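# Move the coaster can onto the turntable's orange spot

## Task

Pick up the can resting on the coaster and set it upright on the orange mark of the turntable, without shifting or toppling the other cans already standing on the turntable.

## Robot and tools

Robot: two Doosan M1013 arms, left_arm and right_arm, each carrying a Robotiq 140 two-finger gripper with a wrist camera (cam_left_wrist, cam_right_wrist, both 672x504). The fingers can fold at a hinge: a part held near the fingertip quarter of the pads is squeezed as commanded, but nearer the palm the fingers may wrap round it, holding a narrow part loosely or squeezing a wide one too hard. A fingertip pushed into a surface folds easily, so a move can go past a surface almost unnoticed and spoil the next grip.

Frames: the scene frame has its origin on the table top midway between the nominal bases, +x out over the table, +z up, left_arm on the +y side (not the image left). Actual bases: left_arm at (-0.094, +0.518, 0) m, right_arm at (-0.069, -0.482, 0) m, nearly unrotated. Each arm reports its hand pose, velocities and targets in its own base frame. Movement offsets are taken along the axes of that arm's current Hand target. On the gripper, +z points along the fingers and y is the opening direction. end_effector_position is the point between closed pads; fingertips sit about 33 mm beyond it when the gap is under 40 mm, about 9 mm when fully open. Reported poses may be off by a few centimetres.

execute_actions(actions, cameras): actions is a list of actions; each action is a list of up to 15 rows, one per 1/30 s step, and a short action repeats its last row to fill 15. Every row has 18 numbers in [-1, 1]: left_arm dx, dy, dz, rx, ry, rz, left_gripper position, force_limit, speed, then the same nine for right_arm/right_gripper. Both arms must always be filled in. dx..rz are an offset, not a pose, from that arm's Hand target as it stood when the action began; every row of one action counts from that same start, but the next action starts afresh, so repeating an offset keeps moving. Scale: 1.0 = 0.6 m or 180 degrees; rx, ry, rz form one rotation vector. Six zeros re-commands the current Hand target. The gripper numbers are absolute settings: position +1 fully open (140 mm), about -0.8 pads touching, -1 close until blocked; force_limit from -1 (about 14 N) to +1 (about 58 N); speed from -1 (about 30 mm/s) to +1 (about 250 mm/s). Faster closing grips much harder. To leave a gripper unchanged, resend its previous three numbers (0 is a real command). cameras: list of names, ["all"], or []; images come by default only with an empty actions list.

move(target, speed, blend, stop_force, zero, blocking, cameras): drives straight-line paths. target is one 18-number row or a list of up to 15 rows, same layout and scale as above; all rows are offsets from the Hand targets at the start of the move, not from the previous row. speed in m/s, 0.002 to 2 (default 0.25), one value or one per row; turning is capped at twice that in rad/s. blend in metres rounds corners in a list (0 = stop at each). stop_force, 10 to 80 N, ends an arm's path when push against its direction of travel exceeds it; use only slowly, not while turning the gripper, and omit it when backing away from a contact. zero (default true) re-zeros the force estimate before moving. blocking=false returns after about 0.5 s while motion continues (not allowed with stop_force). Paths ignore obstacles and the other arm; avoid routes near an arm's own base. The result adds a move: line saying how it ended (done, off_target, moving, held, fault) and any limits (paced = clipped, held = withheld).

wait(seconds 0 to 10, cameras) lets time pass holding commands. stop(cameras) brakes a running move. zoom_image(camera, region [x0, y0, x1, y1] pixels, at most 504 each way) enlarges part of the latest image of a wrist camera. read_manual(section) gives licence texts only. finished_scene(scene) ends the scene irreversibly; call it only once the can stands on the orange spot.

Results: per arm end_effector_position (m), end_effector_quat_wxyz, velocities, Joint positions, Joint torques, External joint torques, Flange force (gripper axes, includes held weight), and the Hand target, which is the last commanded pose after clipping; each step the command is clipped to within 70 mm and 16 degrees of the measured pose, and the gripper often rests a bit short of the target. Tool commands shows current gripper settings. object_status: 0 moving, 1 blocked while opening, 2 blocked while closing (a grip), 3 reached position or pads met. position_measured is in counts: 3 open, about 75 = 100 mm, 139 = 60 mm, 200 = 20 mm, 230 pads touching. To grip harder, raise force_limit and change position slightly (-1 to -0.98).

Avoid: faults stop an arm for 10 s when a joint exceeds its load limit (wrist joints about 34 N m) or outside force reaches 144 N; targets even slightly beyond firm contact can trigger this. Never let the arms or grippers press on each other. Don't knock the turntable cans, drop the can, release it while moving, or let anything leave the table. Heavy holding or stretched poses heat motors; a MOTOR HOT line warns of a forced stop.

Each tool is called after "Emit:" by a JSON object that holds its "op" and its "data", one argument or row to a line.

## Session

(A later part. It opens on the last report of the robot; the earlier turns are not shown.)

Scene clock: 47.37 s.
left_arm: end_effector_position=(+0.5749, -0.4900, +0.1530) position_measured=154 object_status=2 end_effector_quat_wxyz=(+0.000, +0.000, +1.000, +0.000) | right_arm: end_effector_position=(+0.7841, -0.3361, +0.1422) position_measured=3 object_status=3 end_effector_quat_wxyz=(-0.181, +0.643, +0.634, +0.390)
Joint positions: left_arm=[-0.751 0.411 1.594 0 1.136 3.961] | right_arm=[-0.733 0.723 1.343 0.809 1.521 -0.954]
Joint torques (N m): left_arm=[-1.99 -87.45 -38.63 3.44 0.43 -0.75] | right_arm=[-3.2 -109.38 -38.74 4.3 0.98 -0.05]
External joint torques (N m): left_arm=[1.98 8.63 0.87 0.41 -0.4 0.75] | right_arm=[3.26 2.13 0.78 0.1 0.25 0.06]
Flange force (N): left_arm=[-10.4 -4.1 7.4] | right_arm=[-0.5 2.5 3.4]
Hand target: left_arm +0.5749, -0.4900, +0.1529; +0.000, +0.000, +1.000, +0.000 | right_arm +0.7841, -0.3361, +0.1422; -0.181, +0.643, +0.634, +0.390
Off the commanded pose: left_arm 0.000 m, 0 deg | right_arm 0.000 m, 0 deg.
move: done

Emit:
{"op": "wait", "data": {
  "seconds": 0.57
}}

Emit:
{"op": "execute_actions", "data": {
  "actions": [
    [[0,0,0,0,0,0,1,0,1,0,0,0,0,0,0,1,1,1]]
  ],
  "cameras": ["cam_left_wrist"]
}}

Emit:
{"op": "move", "data": {
  "target": [0,0,-0.25,0,0,0,1,0,1,0,0,0,0,0,0,1,1,1],
  "cameras": ["cam_left_wrist"]
}}

Emit:
{"op": "wait", "data": {
  "seconds": 2,
  "cameras": ["cam_left_wrist"]
}}

Scene clock: 48.17 s.
left_arm: end_effector_position=(+0.5749, -0.4900, +0.1529) position_measured=154 object_status=2 end_effector_quat_wxyz=(+0.000, +0.000, +1.000, +0.000) | right_arm: end_effector_position=(+0.7841, -0.3361, +0.1422) position_measured=3 object_status=3 end_effector_quat_wxyz=(-0.181, +0.643, +0.634, +0.390)
Joint positions: left_arm=[-0.751 0.411 1.595 0 1.136 3.961] | right_arm=[-0.733 0.723 1.343 0.809 1.521 -0.954]
Joint torques (N m): left_arm=[-1.52 -86.06 -38.71 3.47 0.14 -0.69] | right_arm=[-3.15 -109.22 -38.8 4.28 0.97 -0.07]
External joint torques (N m): left_arm=[1.55 7.15 1.05 0.37 -0.11 0.69] | right_arm=[3.19 2.07 0.83 0.12 0.26 0.08]
Flange force (N): left_arm=[-8.2 -3.1 6.0] | right_arm=[-0.4 2.3 3.4]
Hand target: left_arm +0.5749, -0.4900, +0.1529; +0.000, +0.000, +1.000, +0.000 | right_arm +0.7841, -0.3361, +0.1422; -0.181, +0.643, +0.634, +0.390
Tool commands: left_gripper/position=-1.0 left_gripper/force_limit=+0.0 left_gripper/speed=-1.0 right_gripper/position=+1.0 right_gripper/force_limit=+1.0 right_gripper/speed=+1.0
Off the commanded pose: left_arm 0.000 m, 0 deg | right_arm 0.000 m, 0 deg.
wait: 0.60 s; at rest from the start

Scene clock: 48.90 s.
left_arm: end_effector_position=(+0.5749, -0.4900, +0.1529) position_measured=3 object_status=0 end_effector_quat_wxyz=(+0.000, +0.000, +1.000, +0.000) | right_arm: end_effector_position=(+0.7841, -0.3361, +0.1422) position_measured=3 object_status=3 end_effector_quat_wxyz=(-0.181, +0.643, +0.634, +0.390)
Joint positions: left_arm=[-0.751 0.411 1.595 0 1.136 3.961] | right_arm=[-0.733 0.723 1.343 0.809 1.521 -0.954]
Joint torques (N m): left_arm=[-1.39 -84.51 -37.79 3.44 0.24 -0.74] | right_arm=[-3.07 -109.21 -38.77 4.25 0.98 -0.1]
External joint torques (N m): left_arm=[1.38 5.88 0.11 0.4 -0.21 0.74] | right_arm=[3.05 2.91 1.06 0.13 0.25 0.11]
Flange force (N): left_arm=[-8.2 -3.3 4.4] | right_arm=[-1.3 2.5 3.6]
Hand target: left_arm +0.5749, -0.4900, +0.1529; +0.000, +0.000, +1.000, +0.000 | right_arm +0.7841, -0.3361, +0.1422; -0.181, +0.643, +0.634, +0.390
Off the commanded pose: left_arm 0.000 m, 0 deg | right_arm 0.000 m, 0 deg.
Step readings (end_effector_position of left_arm | right_arm):
0: (+0.5749, -0.4900, +0.1529) | (+0.7841, -0.3361, +0.1422)
1: (+0.5749, -0.4900, +0.1529) | (+0.7841, -0.3361, +0.1422)
2: (+0.5749, -0.4900, +0.1529) | (+0.7841, -0.3361, +0.1422)
4: (+0.5749, -0.4900, +0.1529) | (+0.7841, -0.3361, +0.1422)
8: (+0.5749, -0.4900, +0.1529) | (+0.7841, -0.3361, +0.1422)
15: (+0.5749, -0.4900, +0.1529) | (+0.7841, -0.3361, +0.1422)
Images, in order (width x height): cam_left_wrist 672x504.

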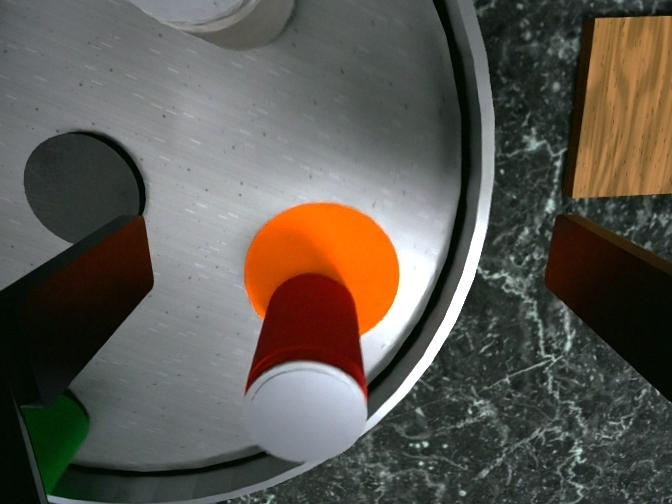

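Scene clock: 50.03 s.
left_arm: end_effector_position=(+0.5750, -0.4900, +0.3028) position_measured=3 object_status=3 end_effector_quat_wxyz=(+0.000, +0.000, +1.000, +0.000) | right_arm: end_effector_position=(+0.7841, -0.3361, +0.1422) position_measured=3 object_status=3 end_effector_quat_wxyz=(-0.181, +0.643, +0.634, +0.390)
Joint positions: left_arm=[-0.751 0.337 1.417 0 1.387 3.961] | right_arm=[-0.733 0.723 1.343 0.809 1.521 -0.954]
Joint torques (N m): left_arm=[-1.05 -80.16 -40.25 3.74 0.18 -0.66] | right_arm=[-2.98 -109.5 -38.76 4.25 0.98 -0.06]
External joint torques (N m): left_arm=[1.09 5.48 -0.53 0.42 -0.15 0.66] | right_arm=[3 2.33 0.78 0.15 0.26 0.07]
Flange force (N): left_arm=[-9.1 -4.7 1.1] | right_arm=[-0.9 2.5 3.2]
Hand target: left_arm +0.5750, -0.4900, +0.3029; +0.000, +0.000, +1.000, +0.000 | right_arm +0.7841, -0.3361, +0.1422; -0.181, +0.643, +0.634, +0.390
Off the commanded pose: left_arm 0.000 m, 0 deg | right_arm 0.000 m, 0 deg.
move: done
Images, in order (width x height): cam_left_wrist 672x504.

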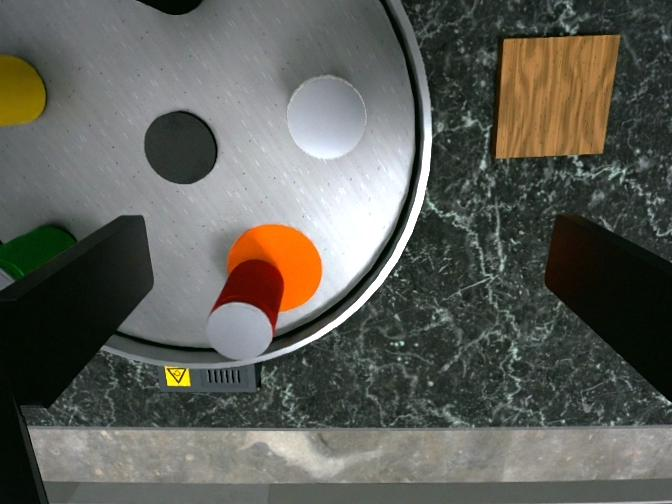

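Scene clock: 52.03 s.
left_arm: end_effector_position=(+0.5750, -0.4900, +0.3029) position_measured=3 object_status=3 end_effector_quat_wxyz=(+0.000, +0.000, +1.000, +0.000) | right_arm: end_effector_position=(+0.7841, -0.3361, +0.1422) position_measured=3 object_status=3 end_effector_quat_wxyz=(-0.181, +0.643, +0.634, +0.390)
Joint positions: left_arm=[-0.751 0.337 1.417 0 1.387 3.961] | right_arm=[-0.733 0.723 1.343 0.809 1.521 -0.954]
Joint torques (N m): left_arm=[-2.02 -80.2 -40.91 3.71 0.11 -0.62] | right_arm=[-3.2 -109.36 -38.79 4.28 0.97 -0.05]
External joint torques (N m): left_arm=[1.93 5.35 0.05 0.45 -0.09 0.62] | right_arm=[3.18 2.98 1.07 0.1 0.26 0.06]
Flange force (N): left_arm=[-8.7 -3.0 1.8] | right_arm=[-1.4 2.6 3.7]
Hand target: left_arm +0.5750, -0.4900, +0.3029; +0.000, +0.000, +1.000, +0.000 | right_arm +0.7841, -0.3361, +0.1422; -0.181, +0.643, +0.634, +0.390
Tool commands: left_gripper/position=+1.0 left_gripper/force_limit=+0.0 left_gripper/speed=+1.0 right_gripper/position=+1.0 right_gripper/force_limit=+1.0 right_gripper/speed=+1.0
Off the commanded pose: left_arm 0.000 m, 0 deg | right_arm 0.000 m, 0 deg.
wait: 2.00 s; at rest by 0.17 s
Images, in order (width x height): cam_left_wrist 672x504.

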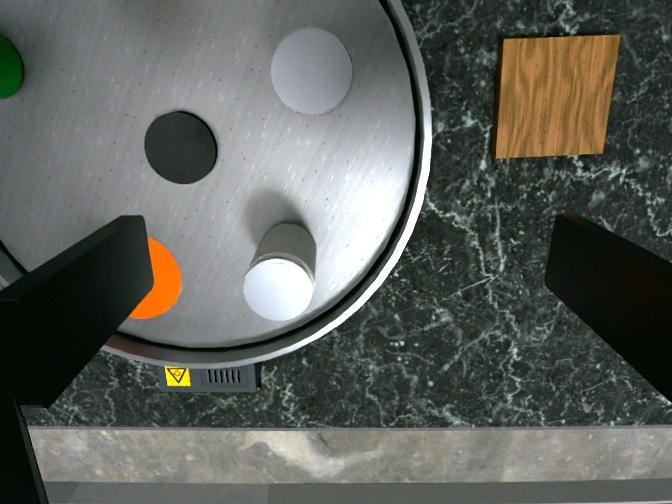

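Emit:
{"op": "wait", "data": {
  "seconds": 7.4,
  "cameras": ["cam_left_wrist"]
}}

Emit:
{"op": "wait", "data": {
  "seconds": 0.5,
  "cameras": ["cam_left_wrist"]
}}

Emit:
{"op": "zoom_image", "data": {
  "camera": "cam_left_wrist",
  "region": [180, 80, 430, 280]
}}

Scene clock: 60.17 s.
left_arm: end_effector_position=(+0.5750, -0.4900, +0.3029) position_measured=3 object_status=3 end_effector_quat_wxyz=(+0.000, +0.000, +1.000, +0.000) | right_arm: end_effector_position=(+0.7841, -0.3361, +0.1422) position_measured=3 object_status=3 end_effector_quat_wxyz=(-0.181, +0.643, +0.634, +0.390)
Joint positions: left_arm=[-0.751 0.337 1.417 0 1.387 3.961] | right_arm=[-0.733 0.723 1.343 0.809 1.521 -0.954]
Joint torques (N m): left_arm=[-0.95 -79.89 -40.74 3.84 0.26 -0.62] | right_arm=[-3.14 -109.4 -38.74 4.27 0.99 -0.04]
External joint torques (N m): left_arm=[0.89 5.13 -0.12 0.33 -0.23 0.62] | right_arm=[3.14 2.36 0.75 0.13 0.24 0.05]
Flange force (N): left_arm=[-7.7 -4.0 1.8] | right_arm=[-0.9 2.7 3.3]
Hand target: left_arm +0.5750, -0.4900, +0.3029; +0.000, +0.000, +1.000, +0.000 | right_arm +0.7841, -0.3361, +0.1422; -0.181, +0.643, +0.634, +0.390
Tool commands: left_gripper/position=+1.0 left_gripper/force_limit=+0.0 left_gripper/speed=+1.0 right_gripper/position=+1.0 right_gripper/force_limit=+1.0 right_gripper/speed=+1.0
Off the commanded pose: left_arm 0.000 m, 0 deg | right_arm 0.000 m, 0 deg.
wait: 7.40 s; at rest from the start
Images, in order (width x height): cam_left_wrist 672x504.

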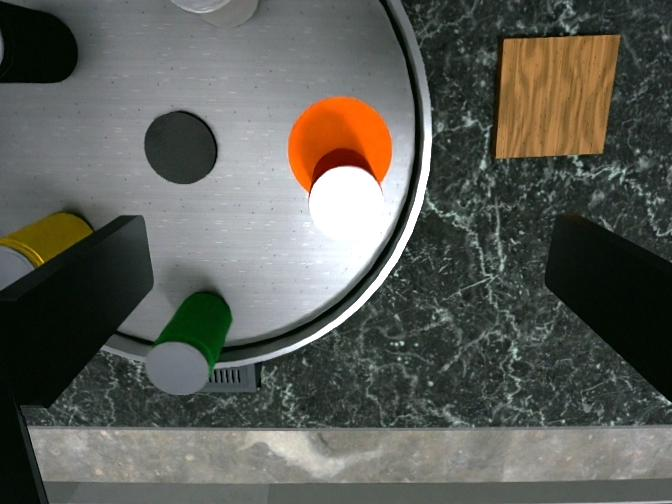

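Scene clock: 60.67 s.
left_arm: end_effector_position=(+0.5750, -0.4900, +0.3029) position_measured=3 object_status=3 end_effector_quat_wxyz=(+0.000, +0.000, +1.000, +0.000) | right_arm: end_effector_position=(+0.7841, -0.3361, +0.1422) position_measured=3 object_status=3 end_effector_quat_wxyz=(-0.181, +0.643, +0.634, +0.390)
Joint positions: left_arm=[-0.751 0.337 1.417 0 1.387 3.961] | right_arm=[-0.733 0.723 1.343 0.809 1.521 -0.954]
Joint torques (N m): left_arm=[-1.26 -80.53 -40.94 3.65 0.17 -0.59] | right_arm=[-3.13 -109.35 -38.81 4.22 0.99 -0.06]
External joint torques (N m): left_arm=[1.22 5.86 0.12 0.51 -0.15 0.59] | right_arm=[3.15 2.62 1 0.16 0.24 0.07]
Flange force (N): left_arm=[-8.5 -4.1 2.2] | right_arm=[-1.0 2.4 3.6]
Hand target: left_arm +0.5750, -0.4900, +0.3029; +0.000, +0.000, +1.000, +0.000 | right_arm +0.7841, -0.3361, +0.1422; -0.181, +0.643, +0.634, +0.390
Tool commands: left_gripper/position=+1.0 left_gripper/force_limit=+0.0 left_gripper/speed=+1.0 right_gripper/position=+1.0 right_gripper/force_limit=+1.0 right_gripper/speed=+1.0
Off the commanded pose: left_arm 0.000 m, 0 deg | right_arm 0.000 m, 0 deg.
wait: 0.50 s; at rest by 0.17 s
Images, in order (width x height): cam_left_wrist 672x504.

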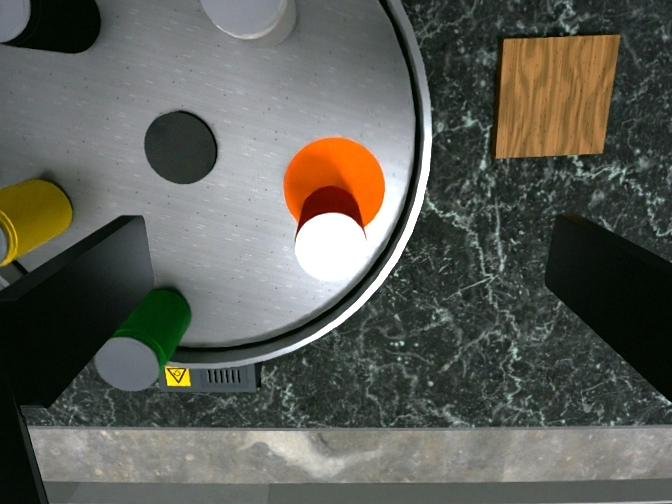

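Scaled by 2.016 from the camera's 672x504 image, which has a finer 960x720 frame.

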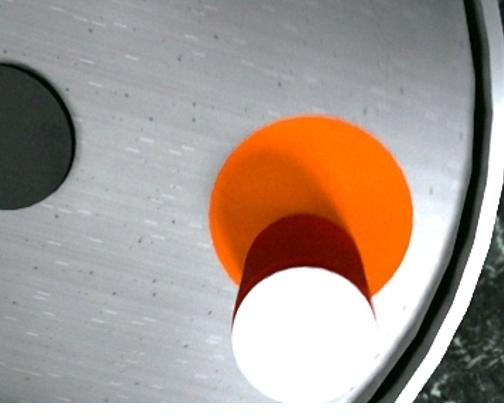

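Emit:
{"op": "move", "data": {
  "target": [0,0,0.251,0,0,0,0.17,0,0,0,0,0,0,0,0,1,1,1],
  "cameras": ["cam_left_wrist"]
}}

Scene clock: 63.57 s.
left_arm: end_effector_position=(+0.5750, -0.4900, +0.1524) position_measured=108 object_status=3 end_effector_quat_wxyz=(+0.000, +0.000, +1.000, +0.000) | right_arm: end_effector_position=(+0.7841, -0.3361, +0.1422) position_measured=3 object_status=3 end_effector_quat_wxyz=(-0.181, +0.643, +0.634, +0.390)
Joint positions: left_arm=[-0.751 0.411 1.595 0 1.135 3.961] | right_arm=[-0.733 0.723 1.343 0.809 1.521 -0.954]
Joint torques (N m): left_arm=[-1.42 -83.06 -37.34 3.46 0.49 -0.68] | right_arm=[-2.92 -109.62 -38.69 4.26 0.95 -0.06]
External joint torques (N m): left_arm=[1.45 4.28 -0.37 0.39 -0.46 0.69] | right_arm=[2.92 3 0.89 0.12 0.28 0.07]
Flange force (N): left_arm=[-7.1 -2.3 3.3] | right_arm=[-1.7 2.9 3.3]
Hand target: left_arm +0.5749, -0.4900, +0.1523; +0.000, +0.000, +1.000, +0.000 | right_arm +0.7841, -0.3361, +0.1422; -0.181, +0.643, +0.634, +0.390
Off the commanded pose: left_arm 0.000 m, 0 deg | right_arm 0.000 m, 0 deg.
move: done
Images, in order (width x height): cam_left_wrist 672x504.

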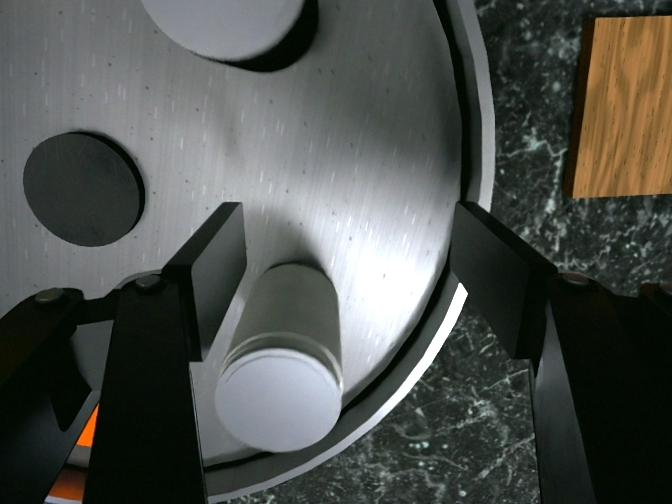

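Emit:
{"op": "wait", "data": {
  "seconds": 7.1,
  "cameras": ["cam_left_wrist"]
}}

Scene clock: 70.73 s.
left_arm: end_effector_position=(+0.5749, -0.4900, +0.1523) position_measured=108 object_status=3 end_effector_quat_wxyz=(+0.000, +0.000, +1.000, +0.000) | right_arm: end_effector_position=(+0.7841, -0.3361, +0.1422) position_measured=3 object_status=3 end_effector_quat_wxyz=(-0.181, +0.643, +0.634, +0.390)
Joint positions: left_arm=[-0.751 0.411 1.595 0 1.135 3.961] | right_arm=[-0.733 0.723 1.343 0.809 1.521 -0.954]
Joint torques (N m): left_arm=[-1.37 -84.38 -37.72 3.43 0.14 -0.75] | right_arm=[-2.87 -109.2 -38.75 4.33 1.02 -0.06]
External joint torques (N m): left_arm=[1.49 5.76 0.1 0.41 -0.11 0.75] | right_arm=[2.88 2.64 1 0.05 0.21 0.07]
Flange force (N): left_arm=[-8.2 -3.1 4.2] | right_arm=[-1.1 2.2 3.4]
Hand target: left_arm +0.5749, -0.4900, +0.1523; +0.000, +0.000, +1.000, +0.000 | right_arm +0.7841, -0.3361, +0.1422; -0.181, +0.643, +0.634, +0.390
Tool commands: left_gripper/position=+0.17 left_gripper/force_limit=+0.0 left_gripper/speed=+0.0 right_gripper/position=+1.0 right_gripper/force_limit=+1.0 right_gripper/speed=+1.0
Off the commanded pose: left_arm 0.000 m, 0 deg | right_arm 0.000 m, 0 deg.
wait: 7.10 s; at rest by 0.10 s
Images, in order (width x height): cam_left_wrist 672x504.

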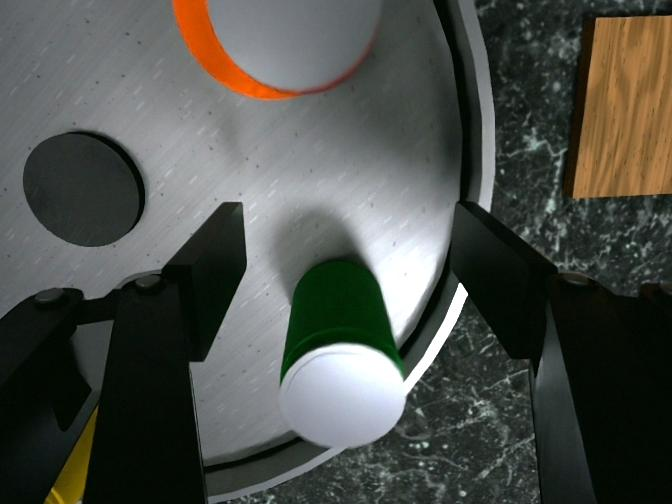

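Emit:
{"op": "wait", "data": {
  "seconds": 0.65
}}

Emit:
{"op": "execute_actions", "data": {
  "actions": [
    [[0,0,0,0,0,0,-1,0,0,0,0,0,0,0,0,1,1,1]],
    [[0,0,0,0,0,0,0.17,0,-0.7,0,0,0,0,0,0,1,1,1]]
  ],
  "cameras": ["cam_left_wrist"]
}}

Emit:
{"op": "wait", "data": {
  "seconds": 0.5,
  "cameras": ["cam_left_wrist"]
}}

Scene clock: 71.60 s.
left_arm: end_effector_position=(+0.5749, -0.4900, +0.1523) position_measured=108 object_status=3 end_effector_quat_wxyz=(+0.000, +0.000, +1.000, +0.000) | right_arm: end_effector_position=(+0.7841, -0.3361, +0.1422) position_measured=3 object_status=3 end_effector_quat_wxyz=(-0.181, +0.643, +0.634, +0.390)
Joint positions: left_arm=[-0.751 0.411 1.595 0 1.135 3.961] | right_arm=[-0.733 0.723 1.343 0.809 1.521 -0.954]
Joint torques (N m): left_arm=[-1.87 -84.45 -37.66 3.31 0.15 -0.62] | right_arm=[-2.93 -109.42 -38.78 4.27 1 -0.08]
External joint torques (N m): left_arm=[2 5.82 0.04 0.53 -0.12 0.62] | right_arm=[2.94 2.8 0.99 0.11 0.22 0.09]
Flange force (N): left_arm=[-8.7 -2.9 4.2] | right_arm=[-1.3 2.5 3.5]
Hand target: left_arm +0.5749, -0.4900, +0.1523; +0.000, +0.000, +1.000, +0.000 | right_arm +0.7841, -0.3361, +0.1422; -0.181, +0.643, +0.634, +0.390
Tool commands: left_gripper/position=+0.17 left_gripper/force_limit=+0.0 left_gripper/speed=+0.0 right_gripper/position=+1.0 right_gripper/force_limit=+1.0 right_gripper/speed=+1.0
Off the commanded pose: left_arm 0.000 m, 0 deg | right_arm 0.000 m, 0 deg.
wait: 0.67 s; at rest from the start

Scene clock: 72.90 s.
left_arm: end_effector_position=(+0.5749, -0.4900, +0.1522) position_measured=108 object_status=0 end_effector_quat_wxyz=(+0.000, +0.000, +1.000, +0.000) | right_arm: end_effector_position=(+0.7841, -0.3361, +0.1422) position_measured=3 object_status=3 end_effector_quat_wxyz=(-0.181, +0.643, +0.634, +0.390)
Joint positions: left_arm=[-0.751 0.412 1.595 0 1.135 3.961] | right_arm=[-0.733 0.723 1.343 0.809 1.521 -0.954]
Joint torques (N m): left_arm=[-1.02 -83.69 -37.98 3.41 0.19 -0.69] | right_arm=[-3.06 -109.48 -38.74 4.24 0.98 -0.09]
External joint torques (N m): left_arm=[0.98 5.04 0.36 0.43 -0.16 0.69] | right_arm=[3.02 3.23 1.02 0.14 0.24 0.11]
External joint torques at the end of the 1st action: left_arm=[10.22 -36 -32.67 4.94 -3.35 0.73] | right_arm=[2.98 2.61 1.03 0.11 0.29 0.07]
Flange force (N): left_arm=[-6.5 -2.6 4.0] | right_arm=[-1.8 2.9 3.6]
Flange force at the end of the 1st action (N): left_arm=[-22.1 0.2 -50.4] | right_arm=[-1.0 2.2 3.4]
Hand target: left_arm +0.5749, -0.4900, +0.1523; +0.000, +0.000, +1.000, +0.000 | right_arm +0.7841, -0.3361, +0.1422; -0.181, +0.643, +0.634, +0.390
Off the commanded pose: left_arm 0.000 m, 0 deg | right_arm 0.000 m, 0 deg.
Step readings (end_effector_position of left_arm | right_arm; steps 1 to 15: 1st action; 16 to 30: 2nd action):
0: (+0.5749, -0.4900, +0.1523) | (+0.7841, -0.3361, +0.1422)
1: (+0.5749, -0.4900, +0.1523) | (+0.7841, -0.3361, +0.1422)
2: (+0.5749, -0.4900, +0.1523) | (+0.7841, -0.3361, +0.1422)
4: (+0.5749, -0.4900, +0.1523) | (+0.7841, -0.3361, +0.1422)
8: (+0.5749, -0.4900, +0.1523) | (+0.7841, -0.3361, +0.1422)
15: (+0.5751, -0.4901, +0.1525) | (+0.7841, -0.3361, +0.1422)
16: (+0.5751, -0.4901, +0.1525) | (+0.7841, -0.3361, +0.1422)
17: (+0.5751, -0.4901, +0.1525) | (+0.7841, -0.3361, +0.1422)
19: (+0.5750, -0.4900, +0.1524) | (+0.7841, -0.3361, +0.1422)
23: (+0.5747, -0.4898, +0.1519) | (+0.7841, -0.3361, +0.1422)
30: (+0.5749, -0.4900, +0.1522) | (+0.7841, -0.3361, +0.1422)
Images, in order (width x height): cam_left_wrist 672x504.

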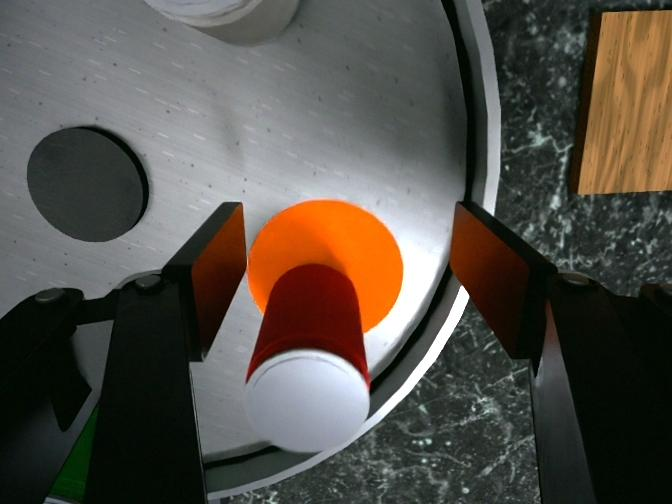

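Scene clock: 73.40 s.
left_arm: end_effector_position=(+0.5749, -0.4900, +0.1523) position_measured=108 object_status=3 end_effector_quat_wxyz=(+0.000, +0.000, +1.000, +0.000) | right_arm: end_effector_position=(+0.7841, -0.3361, +0.1422) position_measured=3 object_status=3 end_effector_quat_wxyz=(-0.181, +0.643, +0.634, +0.390)
Joint positions: left_arm=[-0.751 0.411 1.595 0 1.135 3.961] | right_arm=[-0.733 0.723 1.343 0.809 1.521 -0.954]
Joint torques (N m): left_arm=[-0.95 -84.05 -37.73 3.43 0.24 -0.62] | right_arm=[-2.95 -109.34 -38.84 4.23 1.01 -0.09]
External joint torques (N m): left_arm=[0.93 5.61 0.18 0.4 -0.21 0.62] | right_arm=[2.97 2.19 0.86 0.18 0.22 0.11]
Flange force (N): left_arm=[-7.3 -3.5 4.3] | right_arm=[-0.6 2.2 3.3]
Hand target: left_arm +0.5749, -0.4900, +0.1523; +0.000, +0.000, +1.000, +0.000 | right_arm +0.7841, -0.3361, +0.1422; -0.181, +0.643, +0.634, +0.390
Tool commands: left_gripper/position=+0.17 left_gripper/force_limit=+0.0 left_gripper/speed=-0.7 right_gripper/position=+1.0 right_gripper/force_limit=+1.0 right_gripper/speed=+1.0
Off the commanded pose: left_arm 0.000 m, 0 deg | right_arm 0.000 m, 0 deg.
wait: 0.50 s; at rest by 0.17 s
Images, in order (width x height): cam_left_wrist 672x504.

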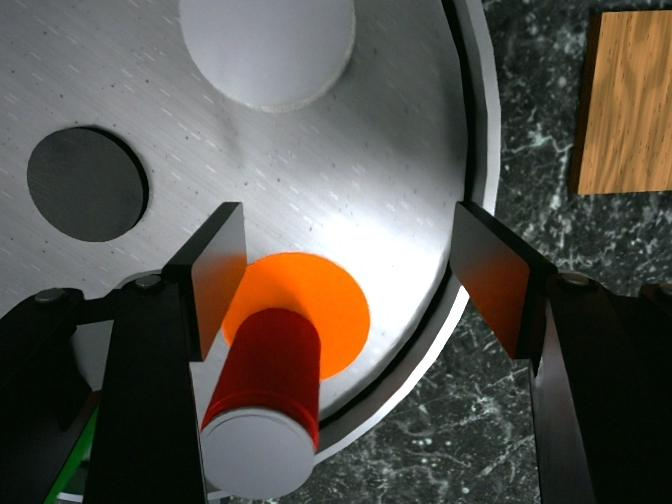

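Emit:
{"op": "move", "data": {
  "target": [0,0,-0.0545,0,0,0,0.17,0,-0.7,0,0,0,0,0,0,1,1,1]
}}

Emit:
{"op": "move", "data": {
  "target": [-0.0293,0,0,0,0,0,-0.53,0,0,0,0,0,0,0,0,1,1,1],
  "cameras": ["cam_left_wrist"]
}}

Scene clock: 75.73 s.
left_arm: end_effector_position=(+0.5749, -0.4900, +0.1849) position_measured=108 object_status=3 end_effector_quat_wxyz=(+0.000, +0.000, +1.000, +0.000) | right_arm: end_effector_position=(+0.7841, -0.3361, +0.1422) position_measured=3 object_status=3 end_effector_quat_wxyz=(-0.181, +0.643, +0.634, +0.390)
Joint positions: left_arm=[-0.751 0.391 1.562 0 1.189 3.961] | right_arm=[-0.733 0.723 1.343 0.809 1.521 -0.954]
Joint torques (N m): left_arm=[-2.02 -83.3 -39.12 3.55 0.34 -0.69] | right_arm=[-3.11 -109.54 -38.64 4.31 1.02 -0.07]
External joint torques (N m): left_arm=[2.02 5.62 0.58 0.37 -0.31 0.69] | right_arm=[3.1 3.17 0.95 0.06 0.2 0.08]
Flange force (N): left_arm=[-7.7 -1.9 4.5] | right_arm=[-1.8 3.0 3.6]
Hand target: left_arm +0.5749, -0.4900, +0.1850; +0.000, +0.000, +1.000, +0.000 | right_arm +0.7841, -0.3361, +0.1422; -0.181, +0.643, +0.634, +0.390
Off the commanded pose: left_arm 0.000 m, 0 deg | right_arm 0.000 m, 0 deg.
move: done

Scene clock: 76.47 s.
left_arm: end_effector_position=(+0.5925, -0.4900, +0.1850) position_measured=196 object_status=3 end_effector_quat_wxyz=(+0.000, +0.000, +1.000, +0.000) | right_arm: end_effector_position=(+0.7841, -0.3361, +0.1422) position_measured=3 object_status=3 end_effector_quat_wxyz=(-0.181, +0.643, +0.634, +0.390)
Joint positions: left_arm=[-0.736 0.411 1.533 0 1.199 3.976] | right_arm=[-0.733 0.723 1.343 0.809 1.521 -0.954]
Joint torques (N m): left_arm=[-2.23 -86.24 -40.5 3.52 0.2 -0.65] | right_arm=[-2.98 -109.36 -38.83 4.29 0.97 -0.03]
External joint torques (N m): left_arm=[2.12 6.47 1.79 0.42 -0.17 0.65] | right_arm=[2.93 3.36 1.22 0.07 0.25 0.04]
Flange force (N): left_arm=[-6.8 -0.9 6.0] | right_arm=[-1.9 2.4 3.7]
Hand target: left_arm +0.5925, -0.4900, +0.1850; +0.000, +0.000, +1.000, +0.000 | right_arm +0.7841, -0.3361, +0.1422; -0.181, +0.643, +0.634, +0.390
Off the commanded pose: left_arm 0.000 m, 0 deg | right_arm 0.000 m, 0 deg.
move: done
Images, in order (width x height): cam_left_wrist 672x504.

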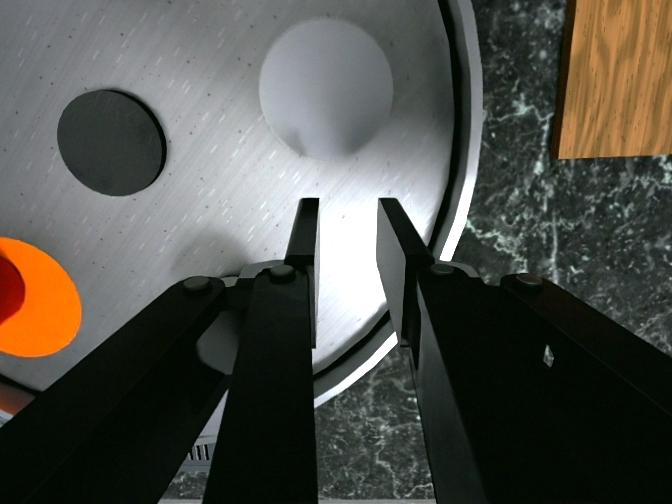

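Emit:
{"op": "wait", "data": {
  "seconds": 6.15
}}

Emit:
{"op": "move", "data": {
  "target": [0,0,0.1217,0,0,0,-0.53,0,0,0,0,0,0,0,0,1,1,1],
  "speed": 0.3
}}

Scene clock: 82.77 s.
left_arm: end_effector_position=(+0.5925, -0.4900, +0.1850) position_measured=196 object_status=3 end_effector_quat_wxyz=(+0.000, +0.000, +1.000, +0.000) | right_arm: end_effector_position=(+0.7841, -0.3361, +0.1422) position_measured=3 object_status=3 end_effector_quat_wxyz=(-0.181, +0.643, +0.634, +0.390)
Joint positions: left_arm=[-0.736 0.411 1.533 0 1.199 3.977] | right_arm=[-0.733 0.723 1.343 0.809 1.521 -0.954]
Joint torques (N m): left_arm=[-2.18 -84.94 -38.84 3.44 0.22 -0.69] | right_arm=[-2.99 -109.4 -38.81 4.3 1.01 -0.05]
External joint torques (N m): left_arm=[2.24 5.41 0.19 0.5 -0.19 0.69] | right_arm=[3 2.68 1.02 0.08 0.22 0.06]
Flange force (N): left_arm=[-8.4 -2.0 3.7] | right_arm=[-1.1 2.3 3.5]
Hand target: left_arm +0.5925, -0.4900, +0.1850; +0.000, +0.000, +1.000, +0.000 | right_arm +0.7841, -0.3361, +0.1422; -0.181, +0.643, +0.634, +0.390
Tool commands: left_gripper/position=-0.53 left_gripper/force_limit=+0.0 left_gripper/speed=+0.0 right_gripper/position=+1.0 right_gripper/force_limit=+1.0 right_gripper/speed=+1.0
Off the commanded pose: left_arm 0.000 m, 0 deg | right_arm 0.000 m, 0 deg.
wait: 6.17 s; at rest by 0.03 s

Scene clock: 83.60 s.
left_arm: end_effector_position=(+0.5925, -0.4900, +0.1121) position_measured=196 object_status=3 end_effector_quat_wxyz=(+0.000, +0.000, +1.000, +0.000) | right_arm: end_effector_position=(+0.7841, -0.3361, +0.1422) position_measured=3 object_status=3 end_effector_quat_wxyz=(-0.181, +0.643, +0.634, +0.390)
Joint positions: left_arm=[-0.736 0.46 1.602 0 1.08 3.977] | right_arm=[-0.733 0.723 1.343 0.809 1.521 -0.954]
Joint torques (N m): left_arm=[-1.95 -87.93 -35.93 3.15 0.34 -0.7] | right_arm=[-3.1 -109.11 -38.85 4.29 0.99 -0.07]
External joint torques (N m): left_arm=[1.99 5.77 -0.56 0.58 -0.26 0.7] | right_arm=[3.13 2.19 1.02 0.09 0.24 0.08]
Flange force (N): left_arm=[-9.5 -3.3 4.3] | right_arm=[-0.4 1.9 3.5]
Hand target: left_arm +0.5925, -0.4900, +0.1120; +0.000, +0.000, +1.000, +0.000 | right_arm +0.7841, -0.3361, +0.1422; -0.181, +0.643, +0.634, +0.390
Off the commanded pose: left_arm 0.000 m, 0 deg | right_arm 0.000 m, 0 deg.
move: done

Emit:
{"op": "wait", "data": {
  "seconds": 0.2
}}

Emit:
{"op": "move", "data": {
  "target": [
    [-0.05,0,-0.02,0,0,0,-0.53,0,0,0,0,0,0,0,0,1,1,1],
    [-0.1,0,-0.25,0,0,0,-0.53,0,0,0,0,0,0,0,0,1,1,1]
  ],
  "blend": [0.02,0],
  "speed": 0.35,
  "cameras": ["cam_left_wrist"]
}}

Scene clock: 83.93 s.
left_arm: end_effector_position=(+0.5925, -0.4900, +0.1120) position_measured=196 object_status=3 end_effector_quat_wxyz=(+0.000, +0.000, +1.000, +0.000) | right_arm: end_effector_position=(+0.7841, -0.3361, +0.1422) position_measured=3 object_status=3 end_effector_quat_wxyz=(-0.181, +0.643, +0.634, +0.390)
Joint positions: left_arm=[-0.736 0.46 1.602 0 1.08 3.977] | right_arm=[-0.733 0.723 1.343 0.809 1.521 -0.954]
Joint torques (N m): left_arm=[-1.86 -87.28 -36.45 3.1 0.31 -0.65] | right_arm=[-2.97 -109.32 -38.61 4.27 1.01 -0.05]
External joint torques (N m): left_arm=[1.79 5.12 -0.19 0.63 -0.29 0.65] | right_arm=[2.98 2.68 0.81 0.11 0.23 0.07]
Flange force (N): left_arm=[-7.9 -2.4 4.2] | right_arm=[-1.3 2.8 3.3]
Hand target: left_arm +0.5925, -0.4900, +0.1120; +0.000, +0.000, +1.000, +0.000 | right_arm +0.7841, -0.3361, +0.1422; -0.181, +0.643, +0.634, +0.390
Tool commands: left_gripper/position=-0.53 left_gripper/force_limit=+0.0 left_gripper/speed=+0.0 right_gripper/position=+1.0 right_gripper/force_limit=+1.0 right_gripper/speed=+1.0
Off the commanded pose: left_arm 0.000 m, 0 deg | right_arm 0.000 m, 0 deg.
wait: 0.20 s; at rest by 0.03 s

Scene clock: 85.00 s.
left_arm: end_effector_position=(+0.6525, -0.4900, +0.2619) position_measured=196 object_status=3 end_effector_quat_wxyz=(+0.000, +0.000, +1.000, +0.000) | right_arm: end_effector_position=(+0.7841, -0.3361, +0.1422) position_measured=3 object_status=3 end_effector_quat_wxyz=(-0.181, +0.643, +0.634, +0.390)
Joint positions: left_arm=[-0.686 0.448 1.333 0 1.361 4.026] | right_arm=[-0.733 0.723 1.343 0.809 1.521 -0.954]
Joint torques (N m): left_arm=[-1.86 -91.44 -41.55 3.6 0.25 -0.77] | right_arm=[-3.36 -109.45 -38.73 4.22 0.97 -0.07]
External joint torques (N m): left_arm=[1.92 6.29 0.95 0.54 -0.22 0.77] | right_arm=[3.35 2.99 0.95 0.16 0.25 0.08]
Flange force (N): left_arm=[-8.3 -2.1 3.8] | right_arm=[-1.4 3.0 3.8]
Hand target: left_arm +0.6526, -0.4900, +0.2620; +0.000, +0.000, +1.000, +0.000 | right_arm +0.7841, -0.3361, +0.1422; -0.181, +0.643, +0.634, +0.390
Off the commanded pose: left_arm 0.000 m, 0 deg | right_arm 0.000 m, 0 deg.
move: done; blend cut to 0.0162 m at target 1
Images, in order (width x height): cam_left_wrist 672x504.

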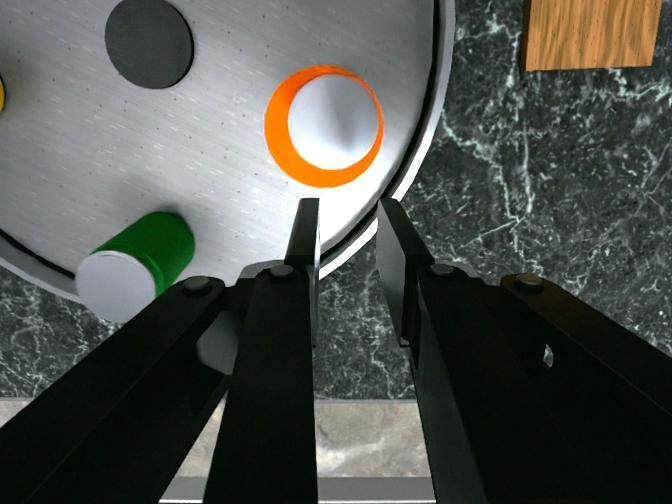

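Emit:
{"op": "wait", "data": {
  "seconds": 11.5,
  "cameras": ["cam_left_wrist"]
}}

Emit:
{"op": "zoom_image", "data": {
  "camera": "cam_left_wrist",
  "region": [200, 20, 450, 220]
}}

seconds must be a number from 0 to 10; nothing of the call was run

Scaled by 2.016 from the camera's 672x504 image, which has a finer 960x720 frame.

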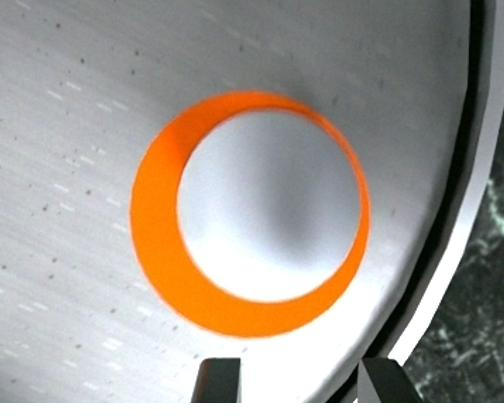

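Emit:
{"op": "finished_scene", "data": {
  "scene": 1
}}

The scene is finished: the task was done.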